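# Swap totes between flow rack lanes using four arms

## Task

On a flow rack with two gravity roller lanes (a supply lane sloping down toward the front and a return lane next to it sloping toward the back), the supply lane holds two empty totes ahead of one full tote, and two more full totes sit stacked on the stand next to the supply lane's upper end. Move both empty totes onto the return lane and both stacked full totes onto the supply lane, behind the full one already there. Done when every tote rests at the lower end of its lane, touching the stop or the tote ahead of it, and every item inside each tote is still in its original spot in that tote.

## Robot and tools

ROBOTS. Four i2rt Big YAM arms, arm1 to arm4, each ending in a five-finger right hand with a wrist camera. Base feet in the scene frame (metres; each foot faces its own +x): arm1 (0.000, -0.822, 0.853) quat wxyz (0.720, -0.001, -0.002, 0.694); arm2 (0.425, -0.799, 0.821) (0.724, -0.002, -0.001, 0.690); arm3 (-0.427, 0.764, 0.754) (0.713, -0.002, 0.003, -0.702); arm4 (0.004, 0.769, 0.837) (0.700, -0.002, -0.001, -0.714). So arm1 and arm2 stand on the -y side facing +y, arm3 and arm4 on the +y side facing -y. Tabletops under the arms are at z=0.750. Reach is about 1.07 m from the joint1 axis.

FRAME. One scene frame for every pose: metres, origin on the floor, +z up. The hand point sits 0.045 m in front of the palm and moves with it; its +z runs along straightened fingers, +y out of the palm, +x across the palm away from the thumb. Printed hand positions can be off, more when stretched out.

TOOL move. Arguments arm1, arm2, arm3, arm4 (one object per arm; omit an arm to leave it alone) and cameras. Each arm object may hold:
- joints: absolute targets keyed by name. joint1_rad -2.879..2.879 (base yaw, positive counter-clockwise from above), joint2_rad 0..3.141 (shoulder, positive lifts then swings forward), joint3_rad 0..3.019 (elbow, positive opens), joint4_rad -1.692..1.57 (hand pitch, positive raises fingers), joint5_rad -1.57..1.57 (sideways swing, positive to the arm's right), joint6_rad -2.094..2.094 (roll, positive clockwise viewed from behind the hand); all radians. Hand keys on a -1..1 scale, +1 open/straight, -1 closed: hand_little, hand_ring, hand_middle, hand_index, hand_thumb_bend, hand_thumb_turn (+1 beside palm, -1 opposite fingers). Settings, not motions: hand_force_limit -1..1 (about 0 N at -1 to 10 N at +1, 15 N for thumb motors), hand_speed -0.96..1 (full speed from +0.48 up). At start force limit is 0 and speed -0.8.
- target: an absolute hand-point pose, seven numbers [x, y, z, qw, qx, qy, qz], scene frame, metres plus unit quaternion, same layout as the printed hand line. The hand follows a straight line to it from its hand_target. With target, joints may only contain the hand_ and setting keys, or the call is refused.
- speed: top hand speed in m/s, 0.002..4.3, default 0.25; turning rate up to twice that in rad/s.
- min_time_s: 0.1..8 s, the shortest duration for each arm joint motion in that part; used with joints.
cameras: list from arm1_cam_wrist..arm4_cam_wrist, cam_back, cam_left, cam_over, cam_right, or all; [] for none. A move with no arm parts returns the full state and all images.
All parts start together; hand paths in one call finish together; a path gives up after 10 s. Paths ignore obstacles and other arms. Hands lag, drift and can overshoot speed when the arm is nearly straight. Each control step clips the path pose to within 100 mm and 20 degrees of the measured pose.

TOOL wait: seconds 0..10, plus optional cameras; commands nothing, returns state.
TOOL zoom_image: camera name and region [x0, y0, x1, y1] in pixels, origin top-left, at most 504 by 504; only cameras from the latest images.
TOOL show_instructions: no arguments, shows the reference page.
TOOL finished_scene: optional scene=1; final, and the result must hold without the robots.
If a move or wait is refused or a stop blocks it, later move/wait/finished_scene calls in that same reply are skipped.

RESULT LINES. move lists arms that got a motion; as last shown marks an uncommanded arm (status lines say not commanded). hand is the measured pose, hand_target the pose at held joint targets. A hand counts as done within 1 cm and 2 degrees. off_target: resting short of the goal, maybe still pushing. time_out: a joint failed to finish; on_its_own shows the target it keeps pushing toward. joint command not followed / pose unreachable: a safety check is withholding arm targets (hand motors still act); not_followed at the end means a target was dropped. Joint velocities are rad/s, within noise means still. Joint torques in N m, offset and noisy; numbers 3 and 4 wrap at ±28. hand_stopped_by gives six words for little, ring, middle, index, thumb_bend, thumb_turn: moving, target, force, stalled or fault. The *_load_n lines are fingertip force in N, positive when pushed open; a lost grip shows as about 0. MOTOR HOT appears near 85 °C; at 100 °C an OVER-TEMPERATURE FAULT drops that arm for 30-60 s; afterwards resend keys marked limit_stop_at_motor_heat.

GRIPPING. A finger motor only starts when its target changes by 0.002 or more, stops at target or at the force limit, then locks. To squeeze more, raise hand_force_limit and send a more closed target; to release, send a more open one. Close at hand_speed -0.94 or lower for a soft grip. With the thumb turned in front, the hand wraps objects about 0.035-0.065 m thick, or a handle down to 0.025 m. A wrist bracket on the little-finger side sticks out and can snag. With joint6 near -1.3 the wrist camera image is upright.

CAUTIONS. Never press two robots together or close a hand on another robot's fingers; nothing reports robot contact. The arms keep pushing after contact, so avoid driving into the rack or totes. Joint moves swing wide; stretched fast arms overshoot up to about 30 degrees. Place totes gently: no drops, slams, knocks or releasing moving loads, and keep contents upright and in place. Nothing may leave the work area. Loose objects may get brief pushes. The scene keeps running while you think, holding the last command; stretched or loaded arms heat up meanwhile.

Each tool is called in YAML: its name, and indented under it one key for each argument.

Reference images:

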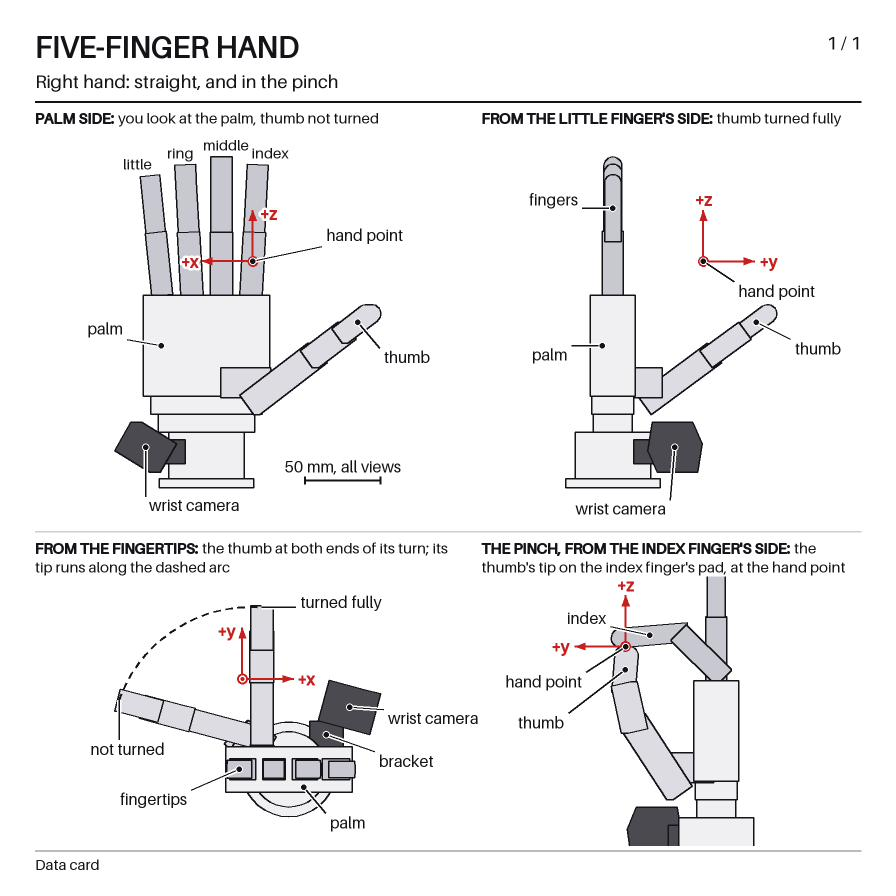

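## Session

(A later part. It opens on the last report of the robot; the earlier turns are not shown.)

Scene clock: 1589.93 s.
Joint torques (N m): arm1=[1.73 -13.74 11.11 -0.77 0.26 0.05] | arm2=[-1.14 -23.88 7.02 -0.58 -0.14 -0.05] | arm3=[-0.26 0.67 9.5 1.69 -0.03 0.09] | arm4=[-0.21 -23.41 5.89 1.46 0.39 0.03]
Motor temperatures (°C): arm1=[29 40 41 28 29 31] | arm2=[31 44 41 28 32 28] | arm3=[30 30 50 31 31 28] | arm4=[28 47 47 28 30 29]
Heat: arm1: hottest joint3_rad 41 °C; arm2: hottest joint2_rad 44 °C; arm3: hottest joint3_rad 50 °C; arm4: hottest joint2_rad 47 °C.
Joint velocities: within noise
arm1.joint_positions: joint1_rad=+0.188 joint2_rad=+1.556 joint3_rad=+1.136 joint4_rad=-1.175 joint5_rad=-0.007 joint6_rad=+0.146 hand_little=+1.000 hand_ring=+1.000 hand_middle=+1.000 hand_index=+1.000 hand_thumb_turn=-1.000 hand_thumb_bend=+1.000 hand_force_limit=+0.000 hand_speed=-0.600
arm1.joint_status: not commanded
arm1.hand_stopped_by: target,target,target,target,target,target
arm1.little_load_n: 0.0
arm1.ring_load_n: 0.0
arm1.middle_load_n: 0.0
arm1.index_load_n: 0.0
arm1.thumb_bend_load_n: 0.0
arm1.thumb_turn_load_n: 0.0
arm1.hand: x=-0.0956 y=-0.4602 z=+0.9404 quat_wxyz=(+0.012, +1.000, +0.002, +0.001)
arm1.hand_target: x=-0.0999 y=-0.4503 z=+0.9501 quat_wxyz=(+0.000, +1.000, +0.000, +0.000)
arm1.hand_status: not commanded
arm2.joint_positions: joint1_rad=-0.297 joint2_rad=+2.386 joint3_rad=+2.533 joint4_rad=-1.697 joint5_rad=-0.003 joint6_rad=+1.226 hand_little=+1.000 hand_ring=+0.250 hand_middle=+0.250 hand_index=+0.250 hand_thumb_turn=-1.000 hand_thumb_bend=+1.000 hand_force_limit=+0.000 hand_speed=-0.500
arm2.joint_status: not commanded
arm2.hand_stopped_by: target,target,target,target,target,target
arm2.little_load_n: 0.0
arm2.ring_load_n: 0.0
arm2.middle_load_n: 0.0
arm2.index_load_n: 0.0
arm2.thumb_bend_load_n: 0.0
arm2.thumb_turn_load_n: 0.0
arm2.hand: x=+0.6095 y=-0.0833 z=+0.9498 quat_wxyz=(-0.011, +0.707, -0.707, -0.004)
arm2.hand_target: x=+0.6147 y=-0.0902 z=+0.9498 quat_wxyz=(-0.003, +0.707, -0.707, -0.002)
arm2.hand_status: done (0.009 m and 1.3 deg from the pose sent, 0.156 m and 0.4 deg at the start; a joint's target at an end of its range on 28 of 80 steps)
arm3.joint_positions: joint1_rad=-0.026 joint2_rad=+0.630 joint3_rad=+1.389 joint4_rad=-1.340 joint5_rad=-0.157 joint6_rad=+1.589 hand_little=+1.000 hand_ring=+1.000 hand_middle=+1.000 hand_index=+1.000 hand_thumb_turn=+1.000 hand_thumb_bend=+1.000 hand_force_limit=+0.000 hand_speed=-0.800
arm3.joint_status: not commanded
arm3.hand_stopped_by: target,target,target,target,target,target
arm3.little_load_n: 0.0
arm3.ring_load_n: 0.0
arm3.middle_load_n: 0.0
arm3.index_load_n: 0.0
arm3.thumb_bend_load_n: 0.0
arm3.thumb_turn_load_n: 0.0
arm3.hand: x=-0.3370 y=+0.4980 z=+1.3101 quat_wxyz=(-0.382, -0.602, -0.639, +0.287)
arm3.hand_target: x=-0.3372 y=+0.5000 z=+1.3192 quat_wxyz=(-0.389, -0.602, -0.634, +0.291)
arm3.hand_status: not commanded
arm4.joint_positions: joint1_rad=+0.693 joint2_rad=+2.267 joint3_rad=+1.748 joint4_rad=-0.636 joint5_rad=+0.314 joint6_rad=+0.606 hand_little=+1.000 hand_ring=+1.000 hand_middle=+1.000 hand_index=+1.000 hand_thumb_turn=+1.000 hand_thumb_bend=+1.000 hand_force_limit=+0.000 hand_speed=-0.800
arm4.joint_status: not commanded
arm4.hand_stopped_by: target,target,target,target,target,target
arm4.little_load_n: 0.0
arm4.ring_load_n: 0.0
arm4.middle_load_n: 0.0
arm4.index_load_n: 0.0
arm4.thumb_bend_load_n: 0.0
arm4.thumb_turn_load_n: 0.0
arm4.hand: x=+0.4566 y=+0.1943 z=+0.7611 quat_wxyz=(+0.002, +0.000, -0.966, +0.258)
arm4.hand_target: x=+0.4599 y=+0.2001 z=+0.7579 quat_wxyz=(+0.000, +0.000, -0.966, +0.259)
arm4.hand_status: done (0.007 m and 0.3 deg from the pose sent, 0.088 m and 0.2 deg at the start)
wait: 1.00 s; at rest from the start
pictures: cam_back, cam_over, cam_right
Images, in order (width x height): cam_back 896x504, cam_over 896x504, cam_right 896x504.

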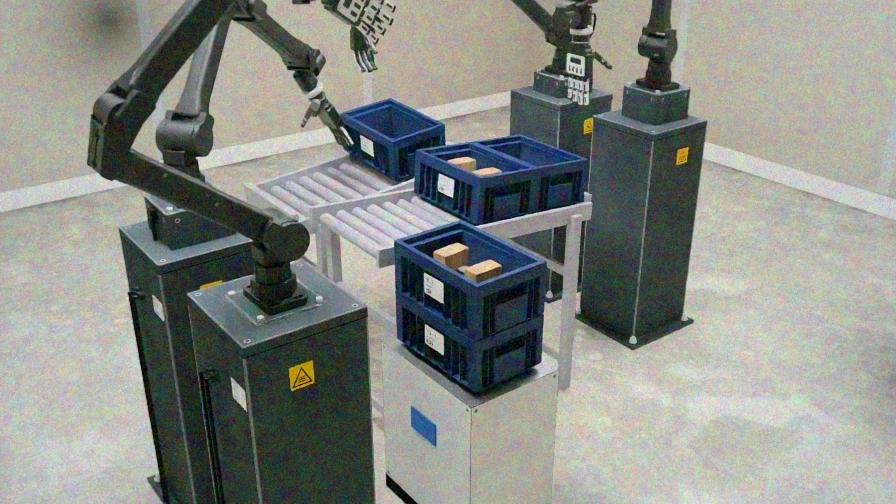

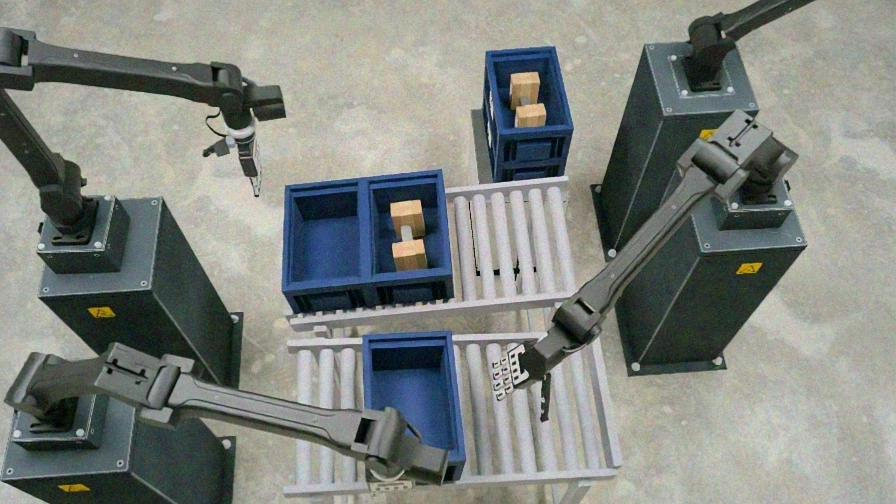

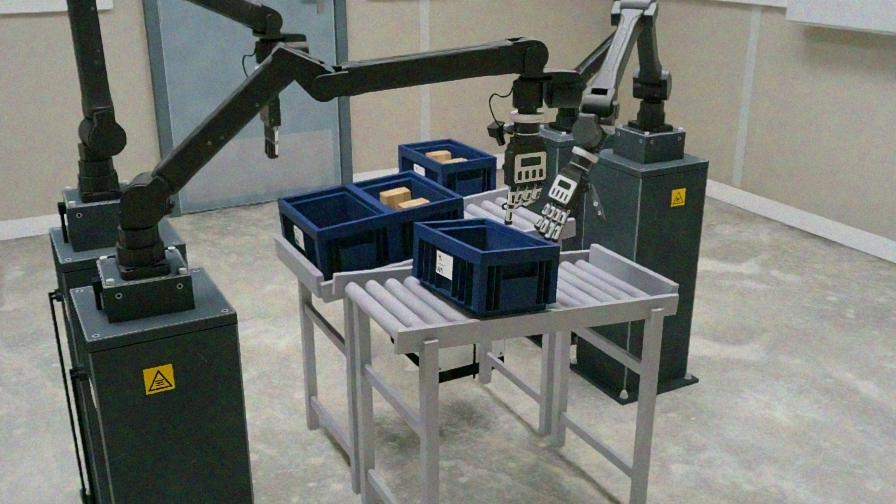

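move:
  arm2: {"target": [0.618, -0.038, 0.80, 0, 0.7071, -0.7071, 0], "speed": 0.15}
  arm4: {"target": [0.46, 0.17, 0.758, 0, 0, 0.966, -0.259], "speed": 0.1}
  cameras: ["arm2_cam_wrist"]

Scene clock: 1695.93 s.
Joint torques (N m): arm1=[1.73 -13.74 11.1 -0.77 0.26 0.04] | arm2=[0.32 -23.47 10.5 -0.61 -0.09 0.13] | arm3=[0.79 0.5 9.35 1.8 0 0.15] | arm4=[-1.26 -21.25 10.28 0.49 0.19 -0.14]
Motor temperatures (°C): arm1=[28 39 42 28 29 31] | arm2=[31 47 37 28 32 28] | arm3=[30 30 50 31 31 28] | arm4=[28 47 42 29 30 29]
Heat: arm1: hottest joint3_rad 42 °C; arm2: hottest joint2_rad 47 °C; arm3: hottest joint3_rad 50 °C; arm4: hottest joint2_rad 47 °C.
move: arm2 done; arm4 off_target
Joint velocities: within noise
arm1, arm3: as last shown
arm2.joint_positions: joint1_rad=-0.297 joint2_rad=+2.647 joint3_rad=+2.641 joint4_rad=-1.571 joint5_rad=-0.003 joint6_rad=+1.228 hand_little=+1.000 hand_ring=+0.250 hand_middle=+0.250 hand_index=+0.250 hand_thumb_turn=-1.000 hand_thumb_bend=+1.000 hand_force_limit=+0.000 hand_speed=-0.500
arm2.joint_status: not commanded
arm2.hand_stopped_by: target,target,target,target,target,target
arm2.little_load_n: 0.0
arm2.ring_load_n: 0.0
arm2.middle_load_n: 0.0
arm2.index_load_n: 0.0
arm2.thumb_bend_load_n: 0.0
arm2.thumb_turn_load_n: 0.0
arm2.hand: x=+0.6239 y=-0.0457 z=+0.8008 quat_wxyz=(+0.002, +0.707, -0.708, +0.002)
arm2.hand_target: x=+0.6178 y=-0.0384 z=+0.8001 quat_wxyz=(-0.001, +0.707, -0.707, -0.001)
arm2.hand_status: done (0.010 m and 0.4 deg from the pose sent, 0.157 m and 1.3 deg at the start)
arm3.thumb_bend_load_n: -0.5
arm4.joint_positions: joint1_rad=+0.685 joint2_rad=+2.286 joint3_rad=+1.789 joint4_rad=-0.648 joint5_rad=+0.308 joint6_rad=+0.596 hand_little=+1.000 hand_ring=+1.000 hand_middle=+1.000 hand_index=+1.000 hand_thumb_turn=+1.000 hand_thumb_bend=+1.000 hand_force_limit=+0.000 hand_speed=-0.800
arm4.joint_status: not commanded
arm4.hand_stopped_by: target,target,target,target,target,target
arm4.little_load_n: 0.0
arm4.ring_load_n: 0.0
arm4.middle_load_n: 0.0
arm4.index_load_n: 0.0
arm4.thumb_bend_load_n: 0.0
arm4.thumb_turn_load_n: 0.0
arm4.hand: x=+0.4593 y=+0.1829 z=+0.7632 quat_wxyz=(-0.001, +0.001, -0.966, +0.259)
arm4.hand_target: x=+0.4596 y=+0.1705 z=+0.7580 quat_wxyz=(+0.000, +0.000, -0.966, +0.259)
arm4.hand_status: off_target (0.014 m and 0.2 deg from the pose sent, 0.025 m and 0.3 deg at the start)
Images, in order (width x height): arm2_cam_wrist 896x504.

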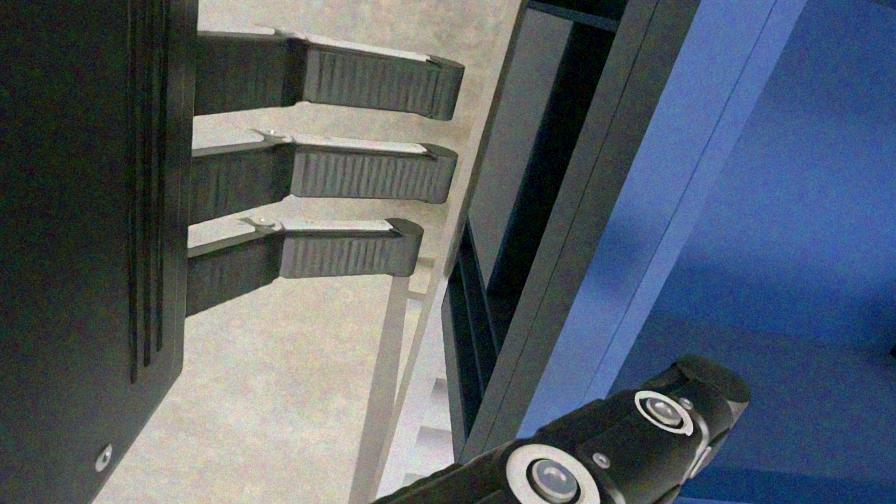

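move:
  arm2: {"target": [0.563, -0.034, 0.80, 0, 0.7071, -0.7071, 0], "speed": 0.06}
  cameras: ["arm2_cam_wrist", "cam_right"]

Scene clock: 1703.93 s.
Joint torques (N m): arm1=[1.85 -13.74 11.14 -0.79 0.26 0.05] | arm2=[0.32 -26.58 7.41 0.2 -0.21 0.1] | arm3=[-0.09 0.91 9.55 1.66 -0.03 0.19] | arm4=[-1.44 -21.42 10.09 0.49 0.16 -0.17]
Motor temperatures (°C): arm1=[28 39 42 28 29 31] | arm2=[31 47 38 28 32 28] | arm3=[30 30 50 31 31 28] | arm4=[28 47 42 28 30 29]
Heat: arm1: hottest joint3_rad 42 °C; arm2: hottest joint2_rad 47 °C; arm3: hottest joint3_rad 50 °C; arm4: hottest joint2_rad 47 °C.
move: arm2 off_target
Joint velocities: within noise
arm1, arm3, arm4: as last shown
arm1.middle_load_n: -0.5
arm1.thumb_bend_load_n: -0.5
arm2.joint_positions: joint1_rad=-0.228 joint2_rad=+2.603 joint3_rad=+2.522 joint4_rad=-1.515 joint5_rad=-0.001 joint6_rad=+1.301 hand_little=+1.000 hand_ring=+0.250 hand_middle=+0.250 hand_index=+0.250 hand_thumb_turn=-1.000 hand_thumb_bend=+1.000 hand_force_limit=+0.000 hand_speed=-0.500
arm2.joint_status: not commanded
arm2.hand_stopped_by: target,target,target,target,target,target
arm2.little_load_n: 0.0
arm2.ring_load_n: 0.0
arm2.middle_load_n: 0.5
arm2.index_load_n: 2.0
arm2.thumb_bend_load_n: 0.0
arm2.thumb_turn_load_n: 0.0
arm2.hand: x=+0.5710 y=-0.0412 z=+0.7876 quat_wxyz=(+0.010, +0.705, -0.709, +0.008)
arm2.hand_target: x=+0.5630 y=-0.0342 z=+0.8002 quat_wxyz=(+0.000, +0.707, -0.707, +0.000)
arm2.hand_status: off_target (0.016 m and 1.5 deg from the pose sent, 0.062 m and 0.4 deg at the start)
arm3.thumb_bend_load_n: 0.0
arm4.index_load_n: -0.5
Images, in order (width x height): arm2_cam_wrist 896x504, cam_right 896x504.

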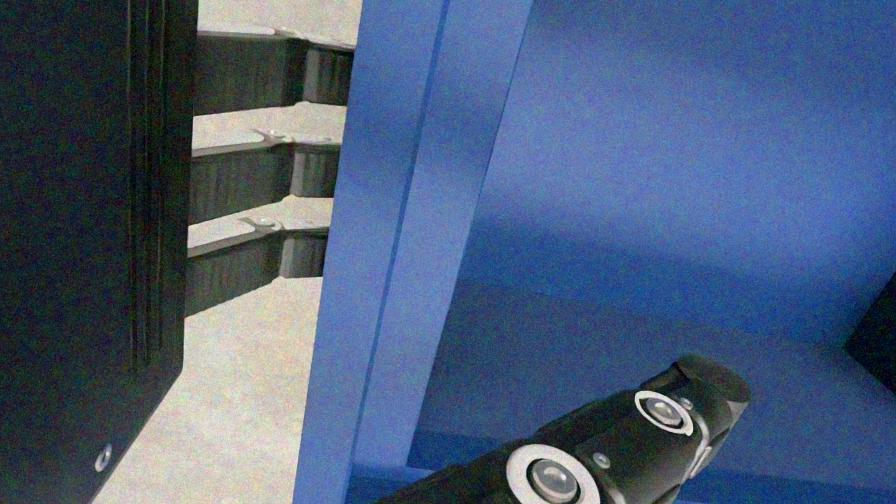

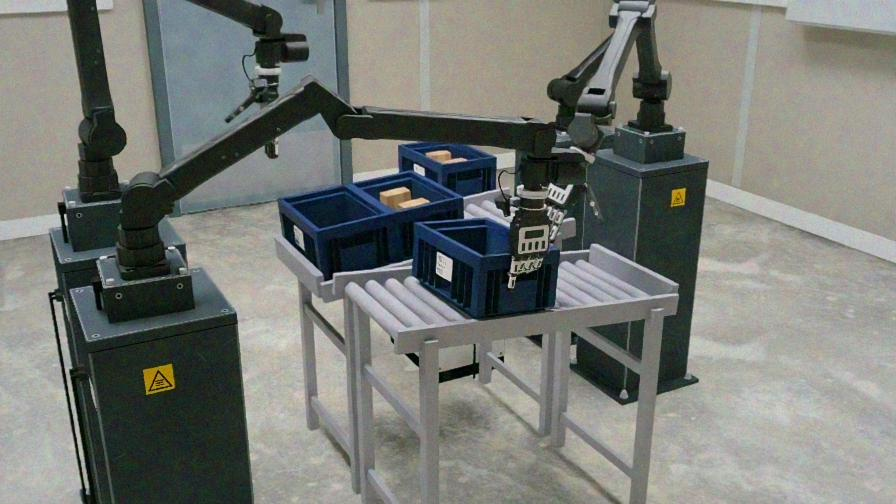

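move:
  arm2: {"joints": {"hand_speed": -0.9, "hand_index": 0.0, "hand_middle": 0.0, "hand_ring": 0.0}}
  cameras: []

move:
  arm2: {"joints": {"hand_speed": -0.85, "hand_thumb_bend": 0.0}}
  cameras: ["arm2_cam_wrist"]

Scene clock: 1710.37 s.
Joint torques (N m): arm1=[1.67 -13.74 11.14 -0.77 0.26 0.05] | arm2=[0.32 -26.58 7.45 0.18 -0.25 0.09] | arm3=[0.38 0.44 9.59 1.65 -0.01 0.15] | arm4=[-1.73 -21.42 10.19 0.38 0.18 -0.15]
Motor temperatures (°C): arm1=[28 39 42 28 29 31] | arm2=[31 47 38 28 32 28] | arm3=[30 30 50 31 31 28] | arm4=[28 46 43 28 30 29]
Heat: arm1: hottest joint3_rad 42 °C; arm2: hottest joint2_rad 47 °C; arm3: hottest joint3_rad 50 °C; arm4: hottest joint2_rad 46 °C.
move: arm2 done
Joint velocities: within noise
arm1, arm3, arm4: as last shown
arm1.middle_load_n: 0.0
arm1.thumb_bend_load_n: 0.0
arm2.joint_positions: joint1_rad=-0.228 joint2_rad=+2.603 joint3_rad=+2.522 joint4_rad=-1.513 joint5_rad=+0.001 joint6_rad=+1.302 hand_little=+1.000 hand_ring=+0.000 hand_middle=+0.001 hand_index=+0.000 hand_thumb_turn=-1.000 hand_thumb_bend=+1.000 hand_force_limit=+0.000 hand_speed=-0.900
arm2.joint_status: all done
arm2.hand_stopped_by: target,target,target,target,target,target
arm2.little_load_n: 0.0
arm2.ring_load_n: 0.0
arm2.middle_load_n: 2.0
arm2.index_load_n: 1.0
arm2.thumb_bend_load_n: 0.0
arm2.thumb_turn_load_n: 0.0
arm2.hand: x=+0.5714 y=-0.0407 z=+0.7875 quat_wxyz=(+0.009, +0.705, -0.709, +0.008)
arm2.hand_target: x=+0.5630 y=-0.0342 z=+0.8002 quat_wxyz=(+0.000, +0.707, -0.707, +0.000)
arm2.hand_status: not commanded
arm4.index_load_n: 0.0
arm4.thumb_bend_load_n: -0.5

Scene clock: 1714.83 s.
Joint torques (N m): arm1=[1.79 -13.74 11.12 -0.75 0.26 0.05] | arm2=[0.26 -26.64 7.43 0.14 -0.27 0.09] | arm3=[0.62 0.79 9.44 1.58 0.02 0.15] | arm4=[-1.61 -21.07 10.21 0.44 0.15 -0.14]
Motor temperatures (°C): arm1=[28 39 42 28 29 30] | arm2=[31 47 38 28 32 28] | arm3=[30 30 50 31 31 28] | arm4=[28 46 43 28 30 29]
Heat: arm1: hottest joint3_rad 42 °C; arm2: hottest joint2_rad 47 °C; arm3: hottest joint3_rad 50 °C; arm4: hottest joint2_rad 46 °C.
move: arm2 off_target
Joint velocities: within noise
arm1, arm3, arm4: as last shown
arm1.thumb_turn_load_n: 0.5
arm2.joint_positions: joint1_rad=-0.228 joint2_rad=+2.603 joint3_rad=+2.522 joint4_rad=-1.513 joint5_rad=+0.001 joint6_rad=+1.302 hand_little=+1.000 hand_ring=+0.000 hand_middle=+0.001 hand_index=+0.001 hand_thumb_turn=-1.000 hand_thumb_bend=+0.123 hand_force_limit=+0.000 hand_speed=-0.850
arm2.joint_status: hand_thumb_bend off_target (ended at +0.123, target +0.000); the others done
arm2.hand_stopped_by: target,target,target,target,force,target
arm2.little_load_n: 0.0
arm2.ring_load_n: 0.5
arm2.middle_load_n: 5.5
arm2.index_load_n: 5.0
arm2.thumb_bend_load_n: 7.5
arm2.thumb_turn_load_n: 0.5
arm2.hand: x=+0.5714 y=-0.0407 z=+0.7875 quat_wxyz=(+0.009, +0.705, -0.709, +0.008)
arm2.hand_target: x=+0.5630 y=-0.0342 z=+0.8002 quat_wxyz=(+0.000, +0.707, -0.707, +0.000)
arm2.hand_status: not commanded
arm4.thumb_bend_load_n: 0.0
Images, in order (width x height): arm2_cam_wrist 896x504.

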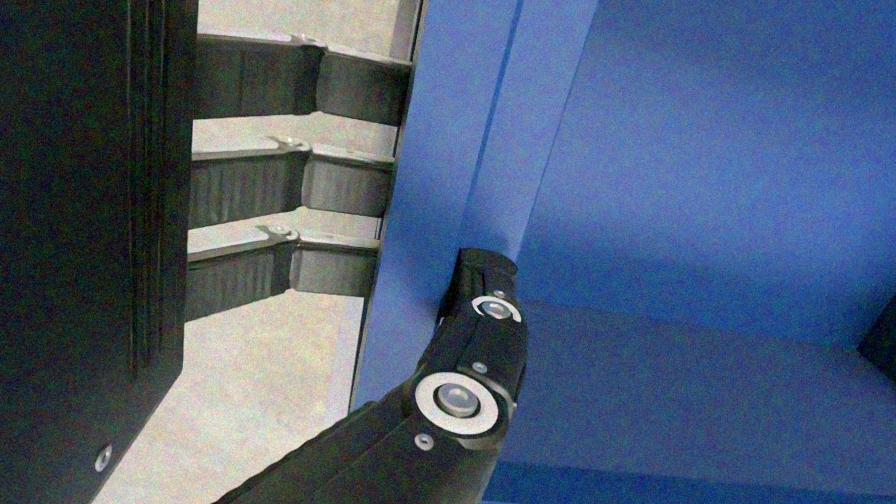

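move:
  arm2: {"target": [0.563, -0.034, 0.816, 0, 0.7071, -0.7071, 0], "speed": 0.04}
  cameras: ["cam_over", "cam_right"]

zoom_image:
  camera: "cam_right"
  region: [380, 200, 620, 360]

Scene clock: 1723.00 s.
Joint torques (N m): arm1=[1.79 -13.8 11.12 -0.8 0.26 0.04] | arm2=[0.21 -27.28 9.16 -0.91 -0.24 0.06] | arm3=[0.32 1.14 9.48 1.55 0.04 0.16] | arm4=[-1.79 -21.19 10.25 0.43 0.16 -0.15]
Motor temperatures (°C): arm1=[28 39 42 28 29 30] | arm2=[31 46 38 28 32 28] | arm3=[29 30 50 31 31 28] | arm4=[28 45 43 28 30 29]
Heat: arm1: hottest joint3_rad 42 °C; arm2: hottest joint2_rad 46 °C; arm3: hottest joint3_rad 50 °C; arm4: hottest joint2_rad 45 °C.
move: arm2 off_target
Joint velocities: within noise
arm1, arm3, arm4: as last shown
arm1.thumb_turn_load_n: 0.0
arm2.joint_positions: joint1_rad=-0.228 joint2_rad=+2.603 joint3_rad=+2.522 joint4_rad=-1.521 joint5_rad=+0.001 joint6_rad=+1.304 hand_little=+1.000 hand_ring=+0.000 hand_middle=+0.001 hand_index=+0.001 hand_thumb_turn=-1.000 hand_thumb_bend=+0.123 hand_force_limit=+0.000 hand_speed=-0.850
arm2.joint_status: not commanded
arm2.hand_stopped_by: target,target,target,target,force,target
arm2.little_load_n: 0.0
arm2.ring_load_n: 0.5
arm2.middle_load_n: 5.0
arm2.index_load_n: 4.5
arm2.thumb_bend_load_n: 7.5
arm2.thumb_turn_load_n: 0.5
arm2.hand: x=+0.5709 y=-0.0426 z=+0.7874 quat_wxyz=(+0.012, +0.704, -0.710, +0.010)
arm2.hand_target: x=+0.5630 y=-0.0344 z=+0.8159 quat_wxyz=(+0.000, +0.707, -0.707, +0.000)
arm2.hand_status: off_target (0.031 m and 1.9 deg from the pose sent, 0.031 m and 1.4 deg at the start)
Images, in order (width x height): cam_over 896x504, cam_right 896x504.

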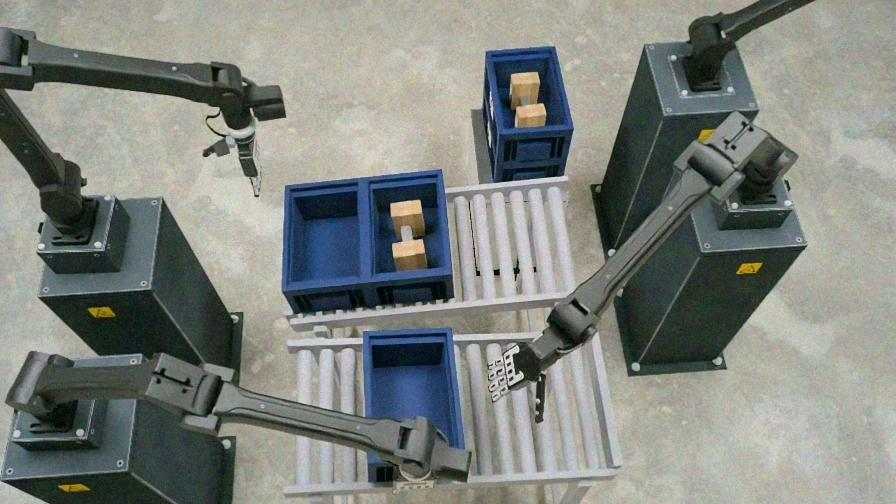

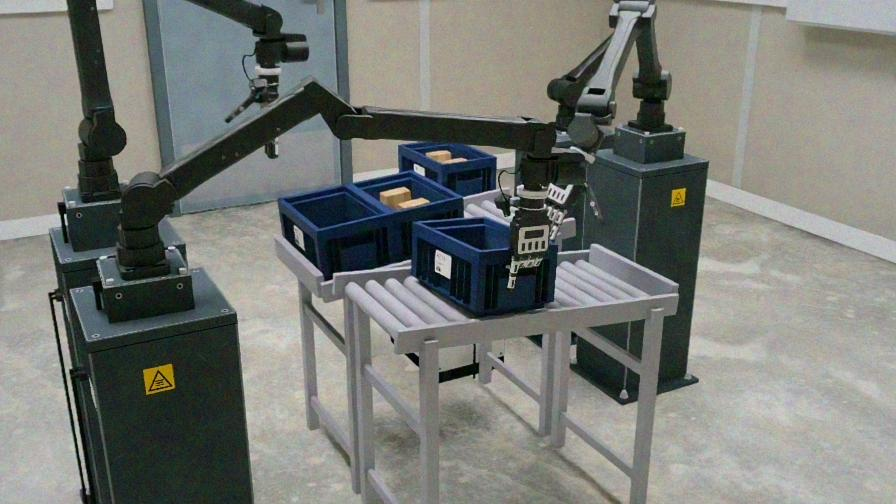

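Scaled by 2.100.

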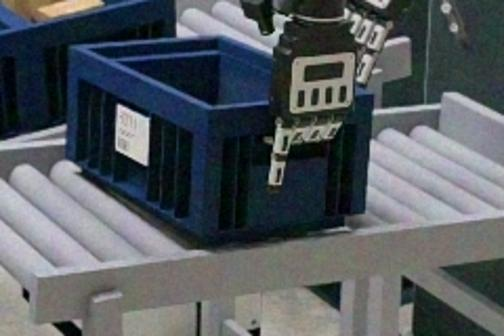

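move:
  arm2: {"target":[0.563,-0.0344,0.836,0,0.7071,-0.7071,0],"speed":0.05}
  cameras: ["cam_over","cam_right","arm2_cam_wrist"]

Scene clock: 1754.23 s.
Joint torques (N m): arm1=[1.73 -13.74 11.11 -0.76 0.26 0.05] | arm2=[0.38 -27.58 10.99 -1.03 -0.25 0.03] | arm3=[0.67 0.85 9.51 1.72 -0.02 0.18] | arm4=[-1.55 -20.84 10.19 0.43 0.17 -0.14]
Motor temperatures (°C): arm1=[28 38 42 28 29 30] | arm2=[31 46 40 28 32 27] | arm3=[29 30 51 31 31 28] | arm4=[28 45 44 28 30 29]
Heat: arm1: hottest joint3_rad 42 °C; arm2: hottest joint2_rad 46 °C; arm3: hottest joint3_rad 51 °C; arm4: hottest joint2_rad 45 °C.
move: arm2 off_target
Joint velocities: within noise
arm1, arm3, arm4: as last shown
arm2.joint_positions: joint1_rad=-0.228 joint2_rad=+2.596 joint3_rad=+2.522 joint4_rad=-1.558 joint5_rad=+0.001 joint6_rad=+1.309 hand_little=+1.000 hand_ring=+0.000 hand_middle=+0.001 hand_index=+0.001 hand_thumb_turn=-1.000 hand_thumb_bend=+0.123 hand_force_limit=+0.000 hand_speed=-0.850
arm2.joint_status: not commanded
arm2.hand_stopped_by: target,target,target,target,force,target
arm2.little_load_n: 0.0
arm2.ring_load_n: 1.5
arm2.middle_load_n: 3.0
arm2.index_load_n: 2.5
arm2.thumb_bend_load_n: 5.0
arm2.thumb_turn_load_n: 0.5
arm2.hand: x=+0.5686 y=-0.0508 z=+0.7925 quat_wxyz=(+0.025, +0.702, -0.712, +0.018)
arm2.hand_target: x=+0.5627 y=-0.0360 z=+0.8359 quat_wxyz=(-0.001, +0.707, -0.707, +0.000)
arm2.hand_status: off_target (0.047 m and 3.6 deg from the pose sent, 0.050 m and 1.9 deg at the start)
pictures: arm2_cam_wrist, cam_over, cam_right
Images, in order (width x height): arm2_cam_wrist 896x504, cam_over 896x504, cam_right 896x504.

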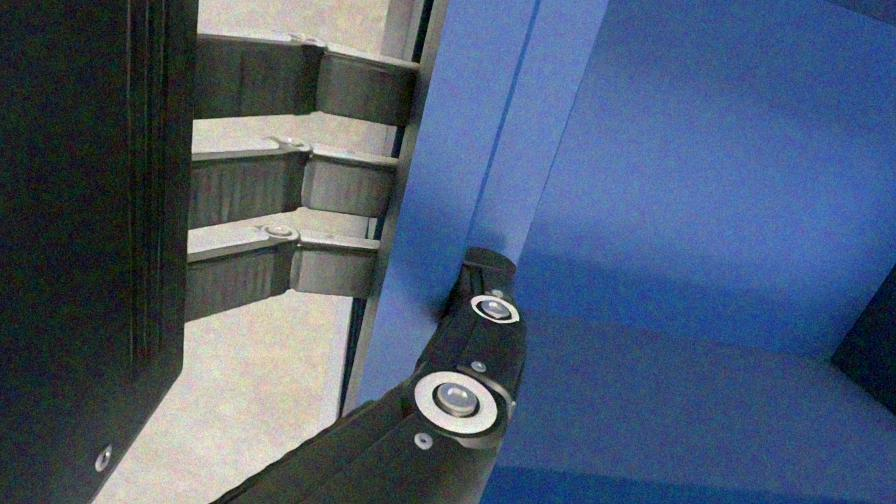

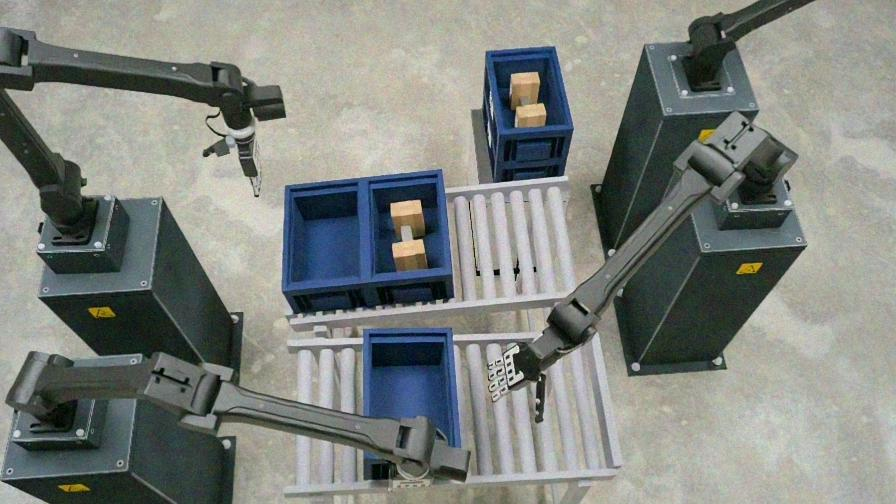

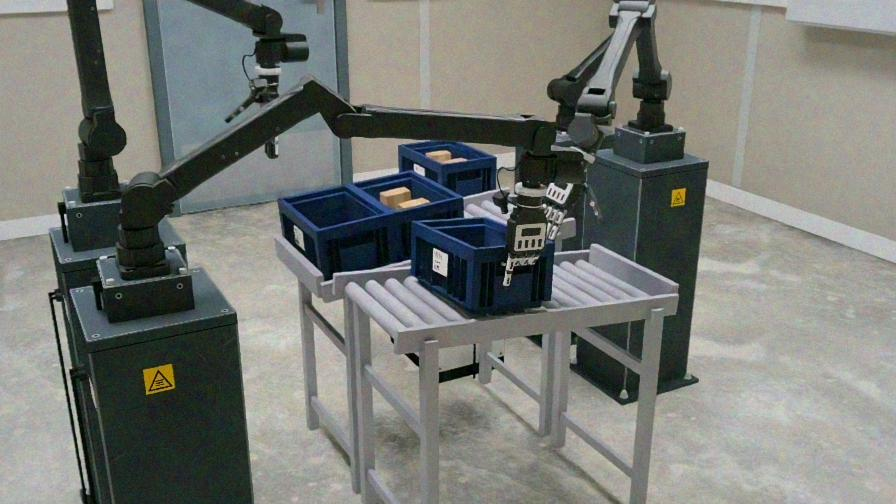

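zoom_image:
  camera: "cam_over"
  region: [280, 310, 640, 504]

zoom_image:
  camera: "cam_right"
  region: [380, 180, 700, 360]

Scaled by 1.400.

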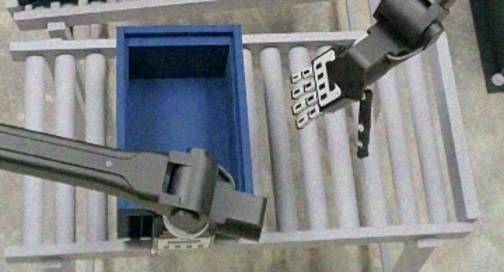

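Scaled by 1.575.

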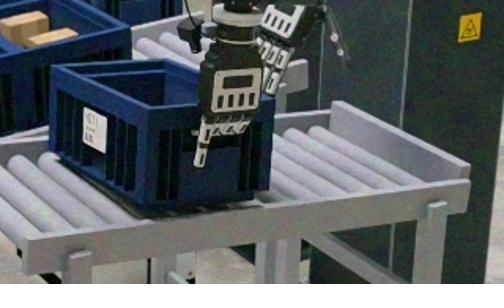

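move:
  arm2: {"target":[0.54,-0.042,0.845,0,0.7071,-0.7071,0],"speed":0.05}
  cameras: ["cam_over","cam_right","arm2_cam_wrist"]

zoom_image:
  camera: "cam_over"
  region: [280, 310, 640, 504]

zoom_image:
  camera: "cam_right"
  region: [380, 180, 700, 360]

Scene clock: 1765.83 s.
Joint torques (N m): arm1=[1.79 -13.68 11.12 -0.79 0.26 0.04] | arm2=[0.09 -28.34 7.65 0.1 -0.54 0.1] | arm3=[0.26 -0.03 9.43 1.94 -0.01 0.21] | arm4=[-2.02 -21.66 10.29 0.39 0.17 -0.11]
Motor temperatures (°C): arm1=[28 38 42 28 29 30] | arm2=[31 47 41 28 32 27] | arm3=[29 30 51 31 31 28] | arm4=[28 45 45 28 30 29]
Heat: arm1: hottest joint3_rad 42 °C; arm2: hottest joint2_rad 47 °C; arm3: hottest joint3_rad 51 °C; arm4: hottest joint2_rad 45 °C.
move: arm2 off_target
Joint velocities: within noise
arm1, arm3, arm4: as last shown
arm2.joint_positions: joint1_rad=-0.203 joint2_rad=+2.536 joint3_rad=+2.459 joint4_rad=-1.546 joint5_rad=+0.007 joint6_rad=+1.326 hand_little=+1.000 hand_ring=+0.000 hand_middle=+0.001 hand_index=+0.000 hand_thumb_turn=-1.000 hand_thumb_bend=+0.124 hand_force_limit=+0.000 hand_speed=-0.850
arm2.joint_status: not commanded
arm2.hand_stopped_by: target,target,target,target,force,target
arm2.little_load_n: 0.0
arm2.ring_load_n: 0.5
arm2.middle_load_n: 6.0
arm2.index_load_n: 1.0
arm2.thumb_bend_load_n: 11.0
arm2.thumb_turn_load_n: 0.0
arm2.hand: x=+0.5500 y=-0.0532 z=+0.8118 quat_wxyz=(+0.020, +0.705, -0.709, +0.019)
arm2.hand_target: x=+0.5400 y=-0.0427 z=+0.8449 quat_wxyz=(+0.000, +0.707, -0.707, +0.000)
arm2.hand_status: off_target (0.036 m and 3.1 deg from the pose sent, 0.061 m and 3.6 deg at the start)
arm3.thumb_bend_load_n: -0.5
pictures: arm2_cam_wrist, cam_over, cam_right
Images, in order (width x height): arm2_cam_wrist 896x504, cam_over 896x504, cam_right 896x504.

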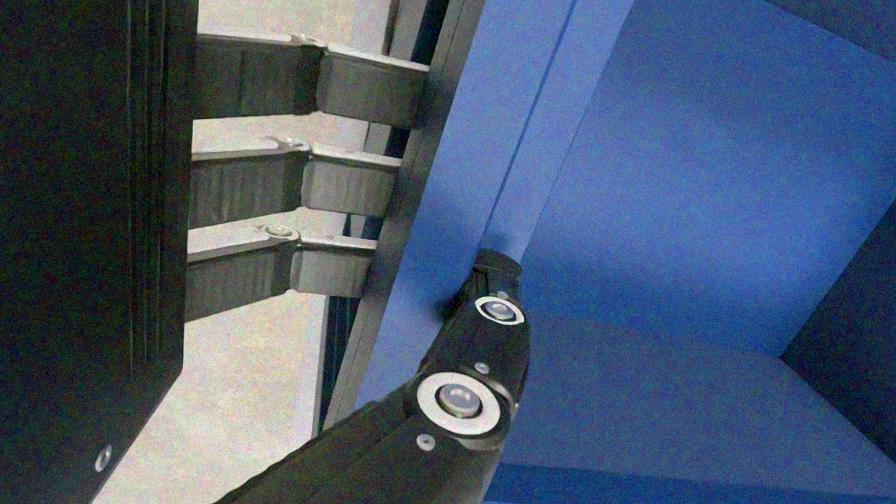

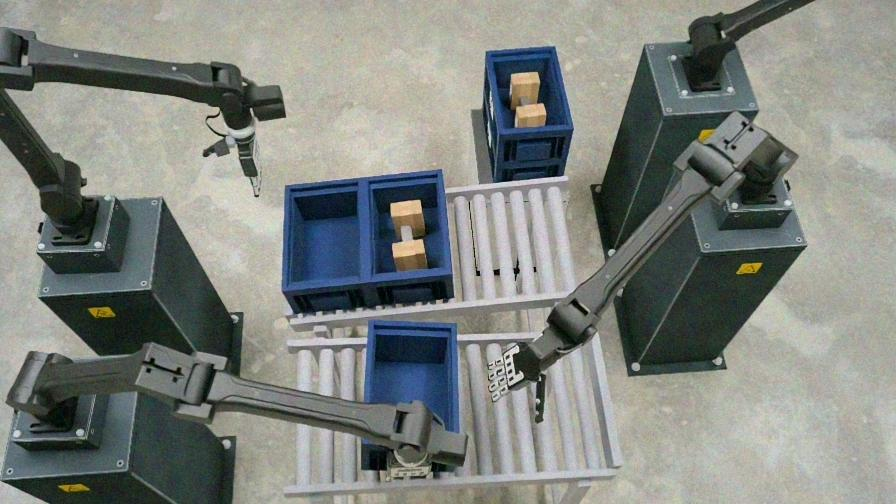

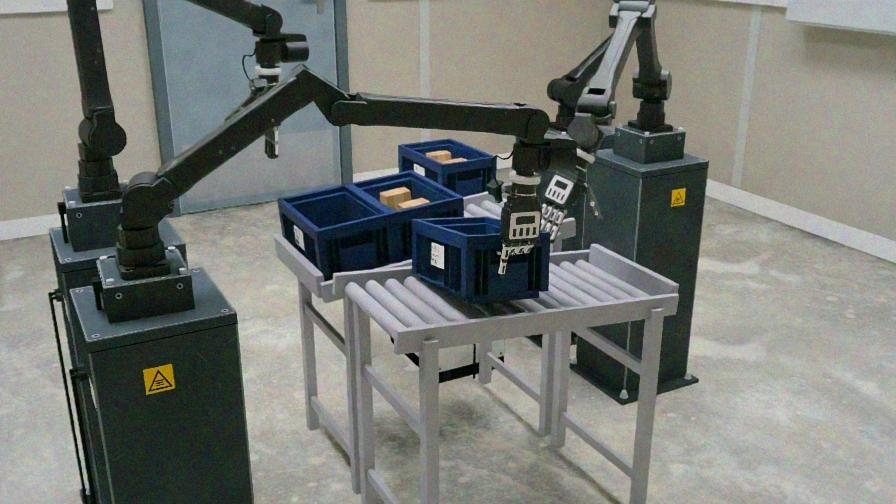

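Scaled by 1.400.

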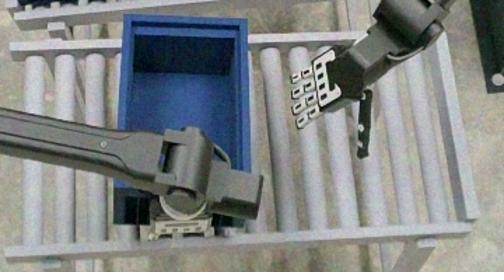

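Scaled by 1.575.

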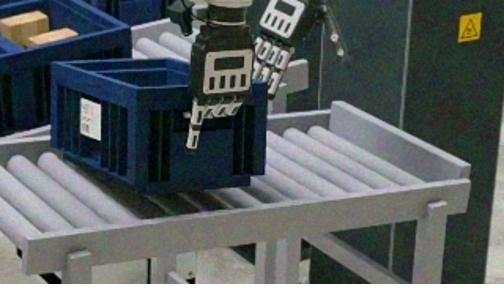

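move:
  arm2: {"target":[0.54,-0.05,0.815,0,0.7071,-0.7071,0],"speed":0.04}

move:
  arm2: {"target":[0.54,-0.05,0.795,0,0.7071,-0.7071,0],"speed":0.03}
  cameras: ["cam_over","cam_right","arm2_cam_wrist"]

zoom_image:
  camera: "cam_over"
  region: [280, 310, 640, 504]

zoom_image:
  camera: "cam_right"
  region: [380, 180, 700, 360]

Scene clock: 1774.40 s.
Joint torques (N m): arm1=[1.79 -13.74 11.11 -0.76 0.26 0.04] | arm2=[0.32 -26.52 7.1 0.23 -0.47 0.05] | arm3=[0.79 0.67 9.54 1.72 -0.01 0.17] | arm4=[-1.61 -21.42 10.22 0.44 0.18 -0.15]
Motor temperatures (°C): arm1=[28 38 42 28 29 30] | arm2=[31 47 41 28 32 27] | arm3=[29 30 51 31 31 28] | arm4=[28 44 45 28 30 29]
Heat: arm1: hottest joint3_rad 42 °C; arm2: hottest joint2_rad 47 °C; arm3: hottest joint3_rad 51 °C; arm4: hottest joint3_rad 45 °C.
move: arm2 off_target
Joint velocities: within noise
arm1.joint_positions: joint1_rad=+0.188 joint2_rad=+1.556 joint3_rad=+1.136 joint4_rad=-1.175 joint5_rad=-0.007 joint6_rad=+0.146 hand_little=+1.000 hand_ring=+1.000 hand_middle=+1.000 hand_index=+1.000 hand_thumb_turn=-1.000 hand_thumb_bend=+1.000 hand_force_limit=+0.000 hand_speed=-0.600
arm1.joint_status: not commanded
arm1.hand_stopped_by: target,target,target,target,target,target
arm1.little_load_n: 0.0
arm1.ring_load_n: 0.0
arm1.middle_load_n: 0.0
arm1.index_load_n: 0.0
arm1.thumb_bend_load_n: 0.0
arm1.thumb_turn_load_n: 0.0
arm1.hand: x=-0.0956 y=-0.4602 z=+0.9404 quat_wxyz=(+0.012, +1.000, +0.002, +0.001)
arm1.hand_target: x=-0.0999 y=-0.4503 z=+0.9501 quat_wxyz=(+0.000, +1.000, +0.000, +0.000)
arm1.hand_status: not commanded
arm2.joint_positions: joint1_rad=-0.203 joint2_rad=+2.498 joint3_rad=+2.343 joint4_rad=-1.448 joint5_rad=+0.006 joint6_rad=+1.330 hand_little=+1.000 hand_ring=+0.000 hand_middle=+0.001 hand_index=+0.000 hand_thumb_turn=-1.000 hand_thumb_bend=+0.123 hand_force_limit=+0.000 hand_speed=-0.850
arm2.joint_status: not commanded
arm2.hand_stopped_by: target,target,target,target,force,target
arm2.little_load_n: 0.0
arm2.ring_load_n: 0.5
arm2.middle_load_n: 2.5
arm2.index_load_n: 4.0
arm2.thumb_bend_load_n: 4.5
arm2.thumb_turn_load_n: 0.0
arm2.hand: x=+0.5489 y=-0.0570 z=+0.7960 quat_wxyz=(+0.011, +0.704, -0.710, +0.013)
arm2.hand_target: x=+0.5400 y=-0.0503 z=+0.8148 quat_wxyz=(+0.000, +0.707, -0.707, +0.000)
arm2.hand_status: off_target (0.022 m and 2.0 deg from the pose sent, 0.011 m and 3.1 deg at the start)
arm3.joint_positions: joint1_rad=-0.026 joint2_rad=+0.630 joint3_rad=+1.389 joint4_rad=-1.340 joint5_rad=-0.157 joint6_rad=+1.589 hand_little=+1.000 hand_ring=+1.000 hand_middle=+1.000 hand_index=+1.000 hand_thumb_turn=+1.000 hand_thumb_bend=+1.000 hand_force_limit=+0.000 hand_speed=-0.800
arm3.joint_status: not commanded
arm3.hand_stopped_by: target,target,target,target,target,target
arm3.little_load_n: 0.0
arm3.ring_load_n: 0.0
arm3.middle_load_n: 0.0
arm3.index_load_n: 0.0
arm3.thumb_bend_load_n: 0.0
arm3.thumb_turn_load_n: 0.0
arm3.hand: x=-0.3370 y=+0.4980 z=+1.3101 quat_wxyz=(-0.382, -0.602, -0.639, +0.287)
arm3.hand_target: x=-0.3372 y=+0.5000 z=+1.3192 quat_wxyz=(-0.389, -0.602, -0.634, +0.291)
arm3.hand_status: not commanded
arm4: as last shown
pictures: none

Scene clock: 1775.57 s.
Joint torques (N m): arm1=[1.85 -13.63 11.11 -0.77 0.26 0.03] | arm2=[0.32 -25.41 6.83 0.43 -0.35 0.07] | arm3=[-0.21 0.56 9.61 1.63 -0.07 0.15] | arm4=[-1.9 -21.42 10.24 0.32 0.16 -0.16]
Motor temperatures (°C): arm1=[28 38 42 28 29 30] | arm2=[31 47 41 28 32 27] | arm3=[29 30 51 31 31 28] | arm4=[28 44 45 28 30 29]
Heat: arm1: hottest joint3_rad 42 °C; arm2: hottest joint2_rad 47 °C; arm3: hottest joint3_rad 51 °C; arm4: hottest joint3_rad 45 °C.
move: arm2 off_target
Joint velocities: within noise
arm1, arm3: as last shown
arm2.joint_positions: joint1_rad=-0.203 joint2_rad=+2.497 joint3_rad=+2.319 joint4_rad=-1.412 joint5_rad=+0.002 joint6_rad=+1.330 hand_little=+1.000 hand_ring=+0.000 hand_middle=+0.001 hand_index=+0.001 hand_thumb_turn=-1.000 hand_thumb_bend=+0.122 hand_force_limit=+0.000 hand_speed=-0.850
arm2.joint_status: not commanded
arm2.hand_stopped_by: target,target,target,target,force,target
arm2.little_load_n: 0.0
arm2.ring_load_n: 0.0
arm2.middle_load_n: 2.5
arm2.index_load_n: 6.0
arm2.thumb_bend_load_n: 2.5
arm2.thumb_turn_load_n: -0.5
arm2.hand: x=+0.5488 y=-0.0550 z=+0.7879 quat_wxyz=(+0.006, +0.704, -0.710, +0.008)
arm2.hand_target: x=+0.5400 y=-0.0502 z=+0.7951 quat_wxyz=(+0.000, +0.707, -0.707, +0.000)
arm2.hand_status: off_target (0.012 m and 1.3 deg from the pose sent, 0.011 m and 2.0 deg at the start)
arm4.joint_positions: joint1_rad=+0.685 joint2_rad=+2.286 joint3_rad=+1.789 joint4_rad=-0.648 joint5_rad=+0.308 joint6_rad=+0.596 hand_little=+1.000 hand_ring=+1.000 hand_middle=+1.000 hand_index=+1.000 hand_thumb_turn=+1.000 hand_thumb_bend=+1.000 hand_force_limit=+0.000 hand_speed=-0.800
arm4.joint_status: not commanded
arm4.hand_stopped_by: target,target,target,target,target,target
arm4.little_load_n: 0.0
arm4.ring_load_n: 0.0
arm4.middle_load_n: 0.0
arm4.index_load_n: 0.0
arm4.thumb_bend_load_n: 0.0
arm4.thumb_turn_load_n: 0.0
arm4.hand: x=+0.4593 y=+0.1829 z=+0.7632 quat_wxyz=(-0.001, +0.001, -0.966, +0.259)
arm4.hand_target: x=+0.4596 y=+0.1705 z=+0.7580 quat_wxyz=(+0.000, +0.000, -0.966, +0.259)
arm4.hand_status: not commanded
pictures: arm2_cam_wrist, cam_over, cam_right
Images, in order (width x height): arm2_cam_wrist 896x504, cam_over 896x504, cam_right 896x504.

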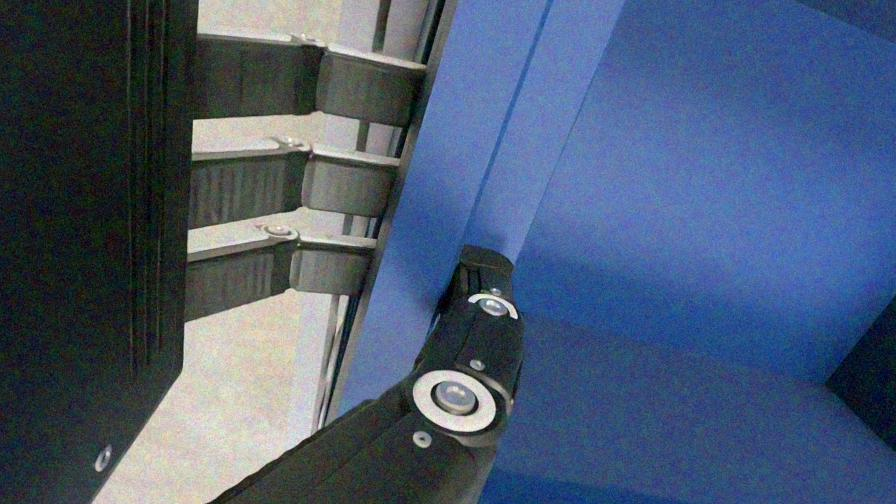

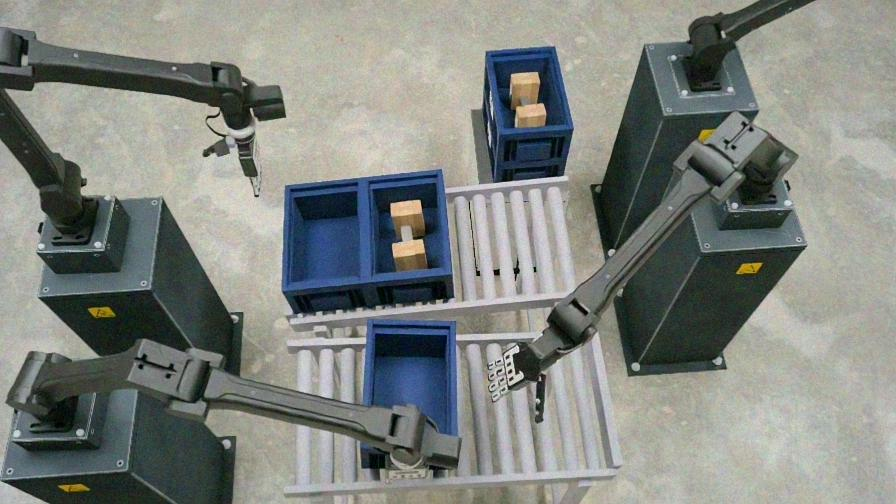

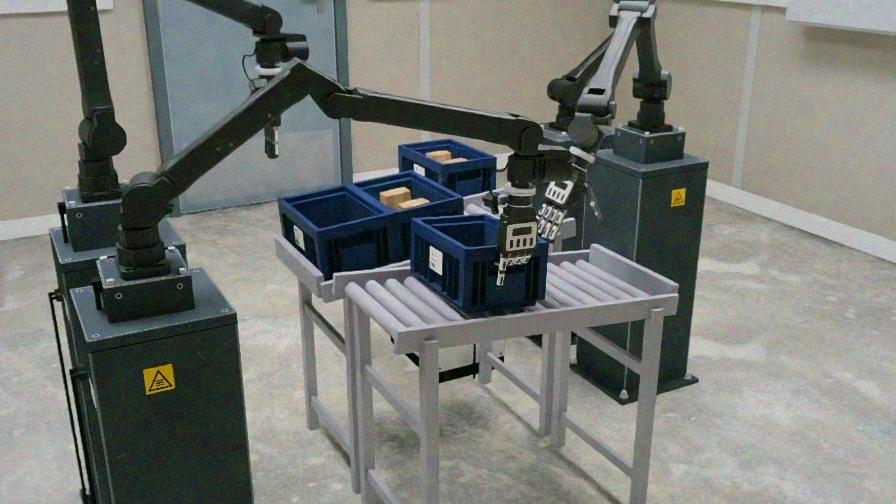

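Scaled by 1.400.

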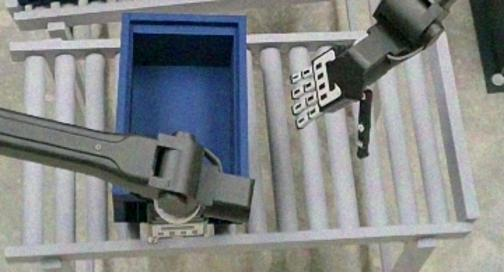

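Scaled by 1.575.

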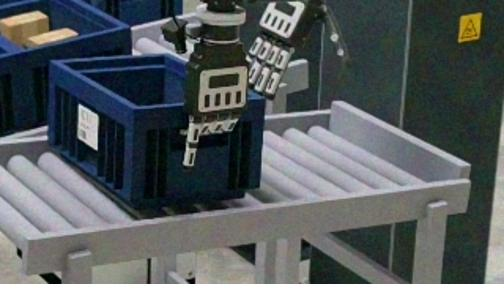

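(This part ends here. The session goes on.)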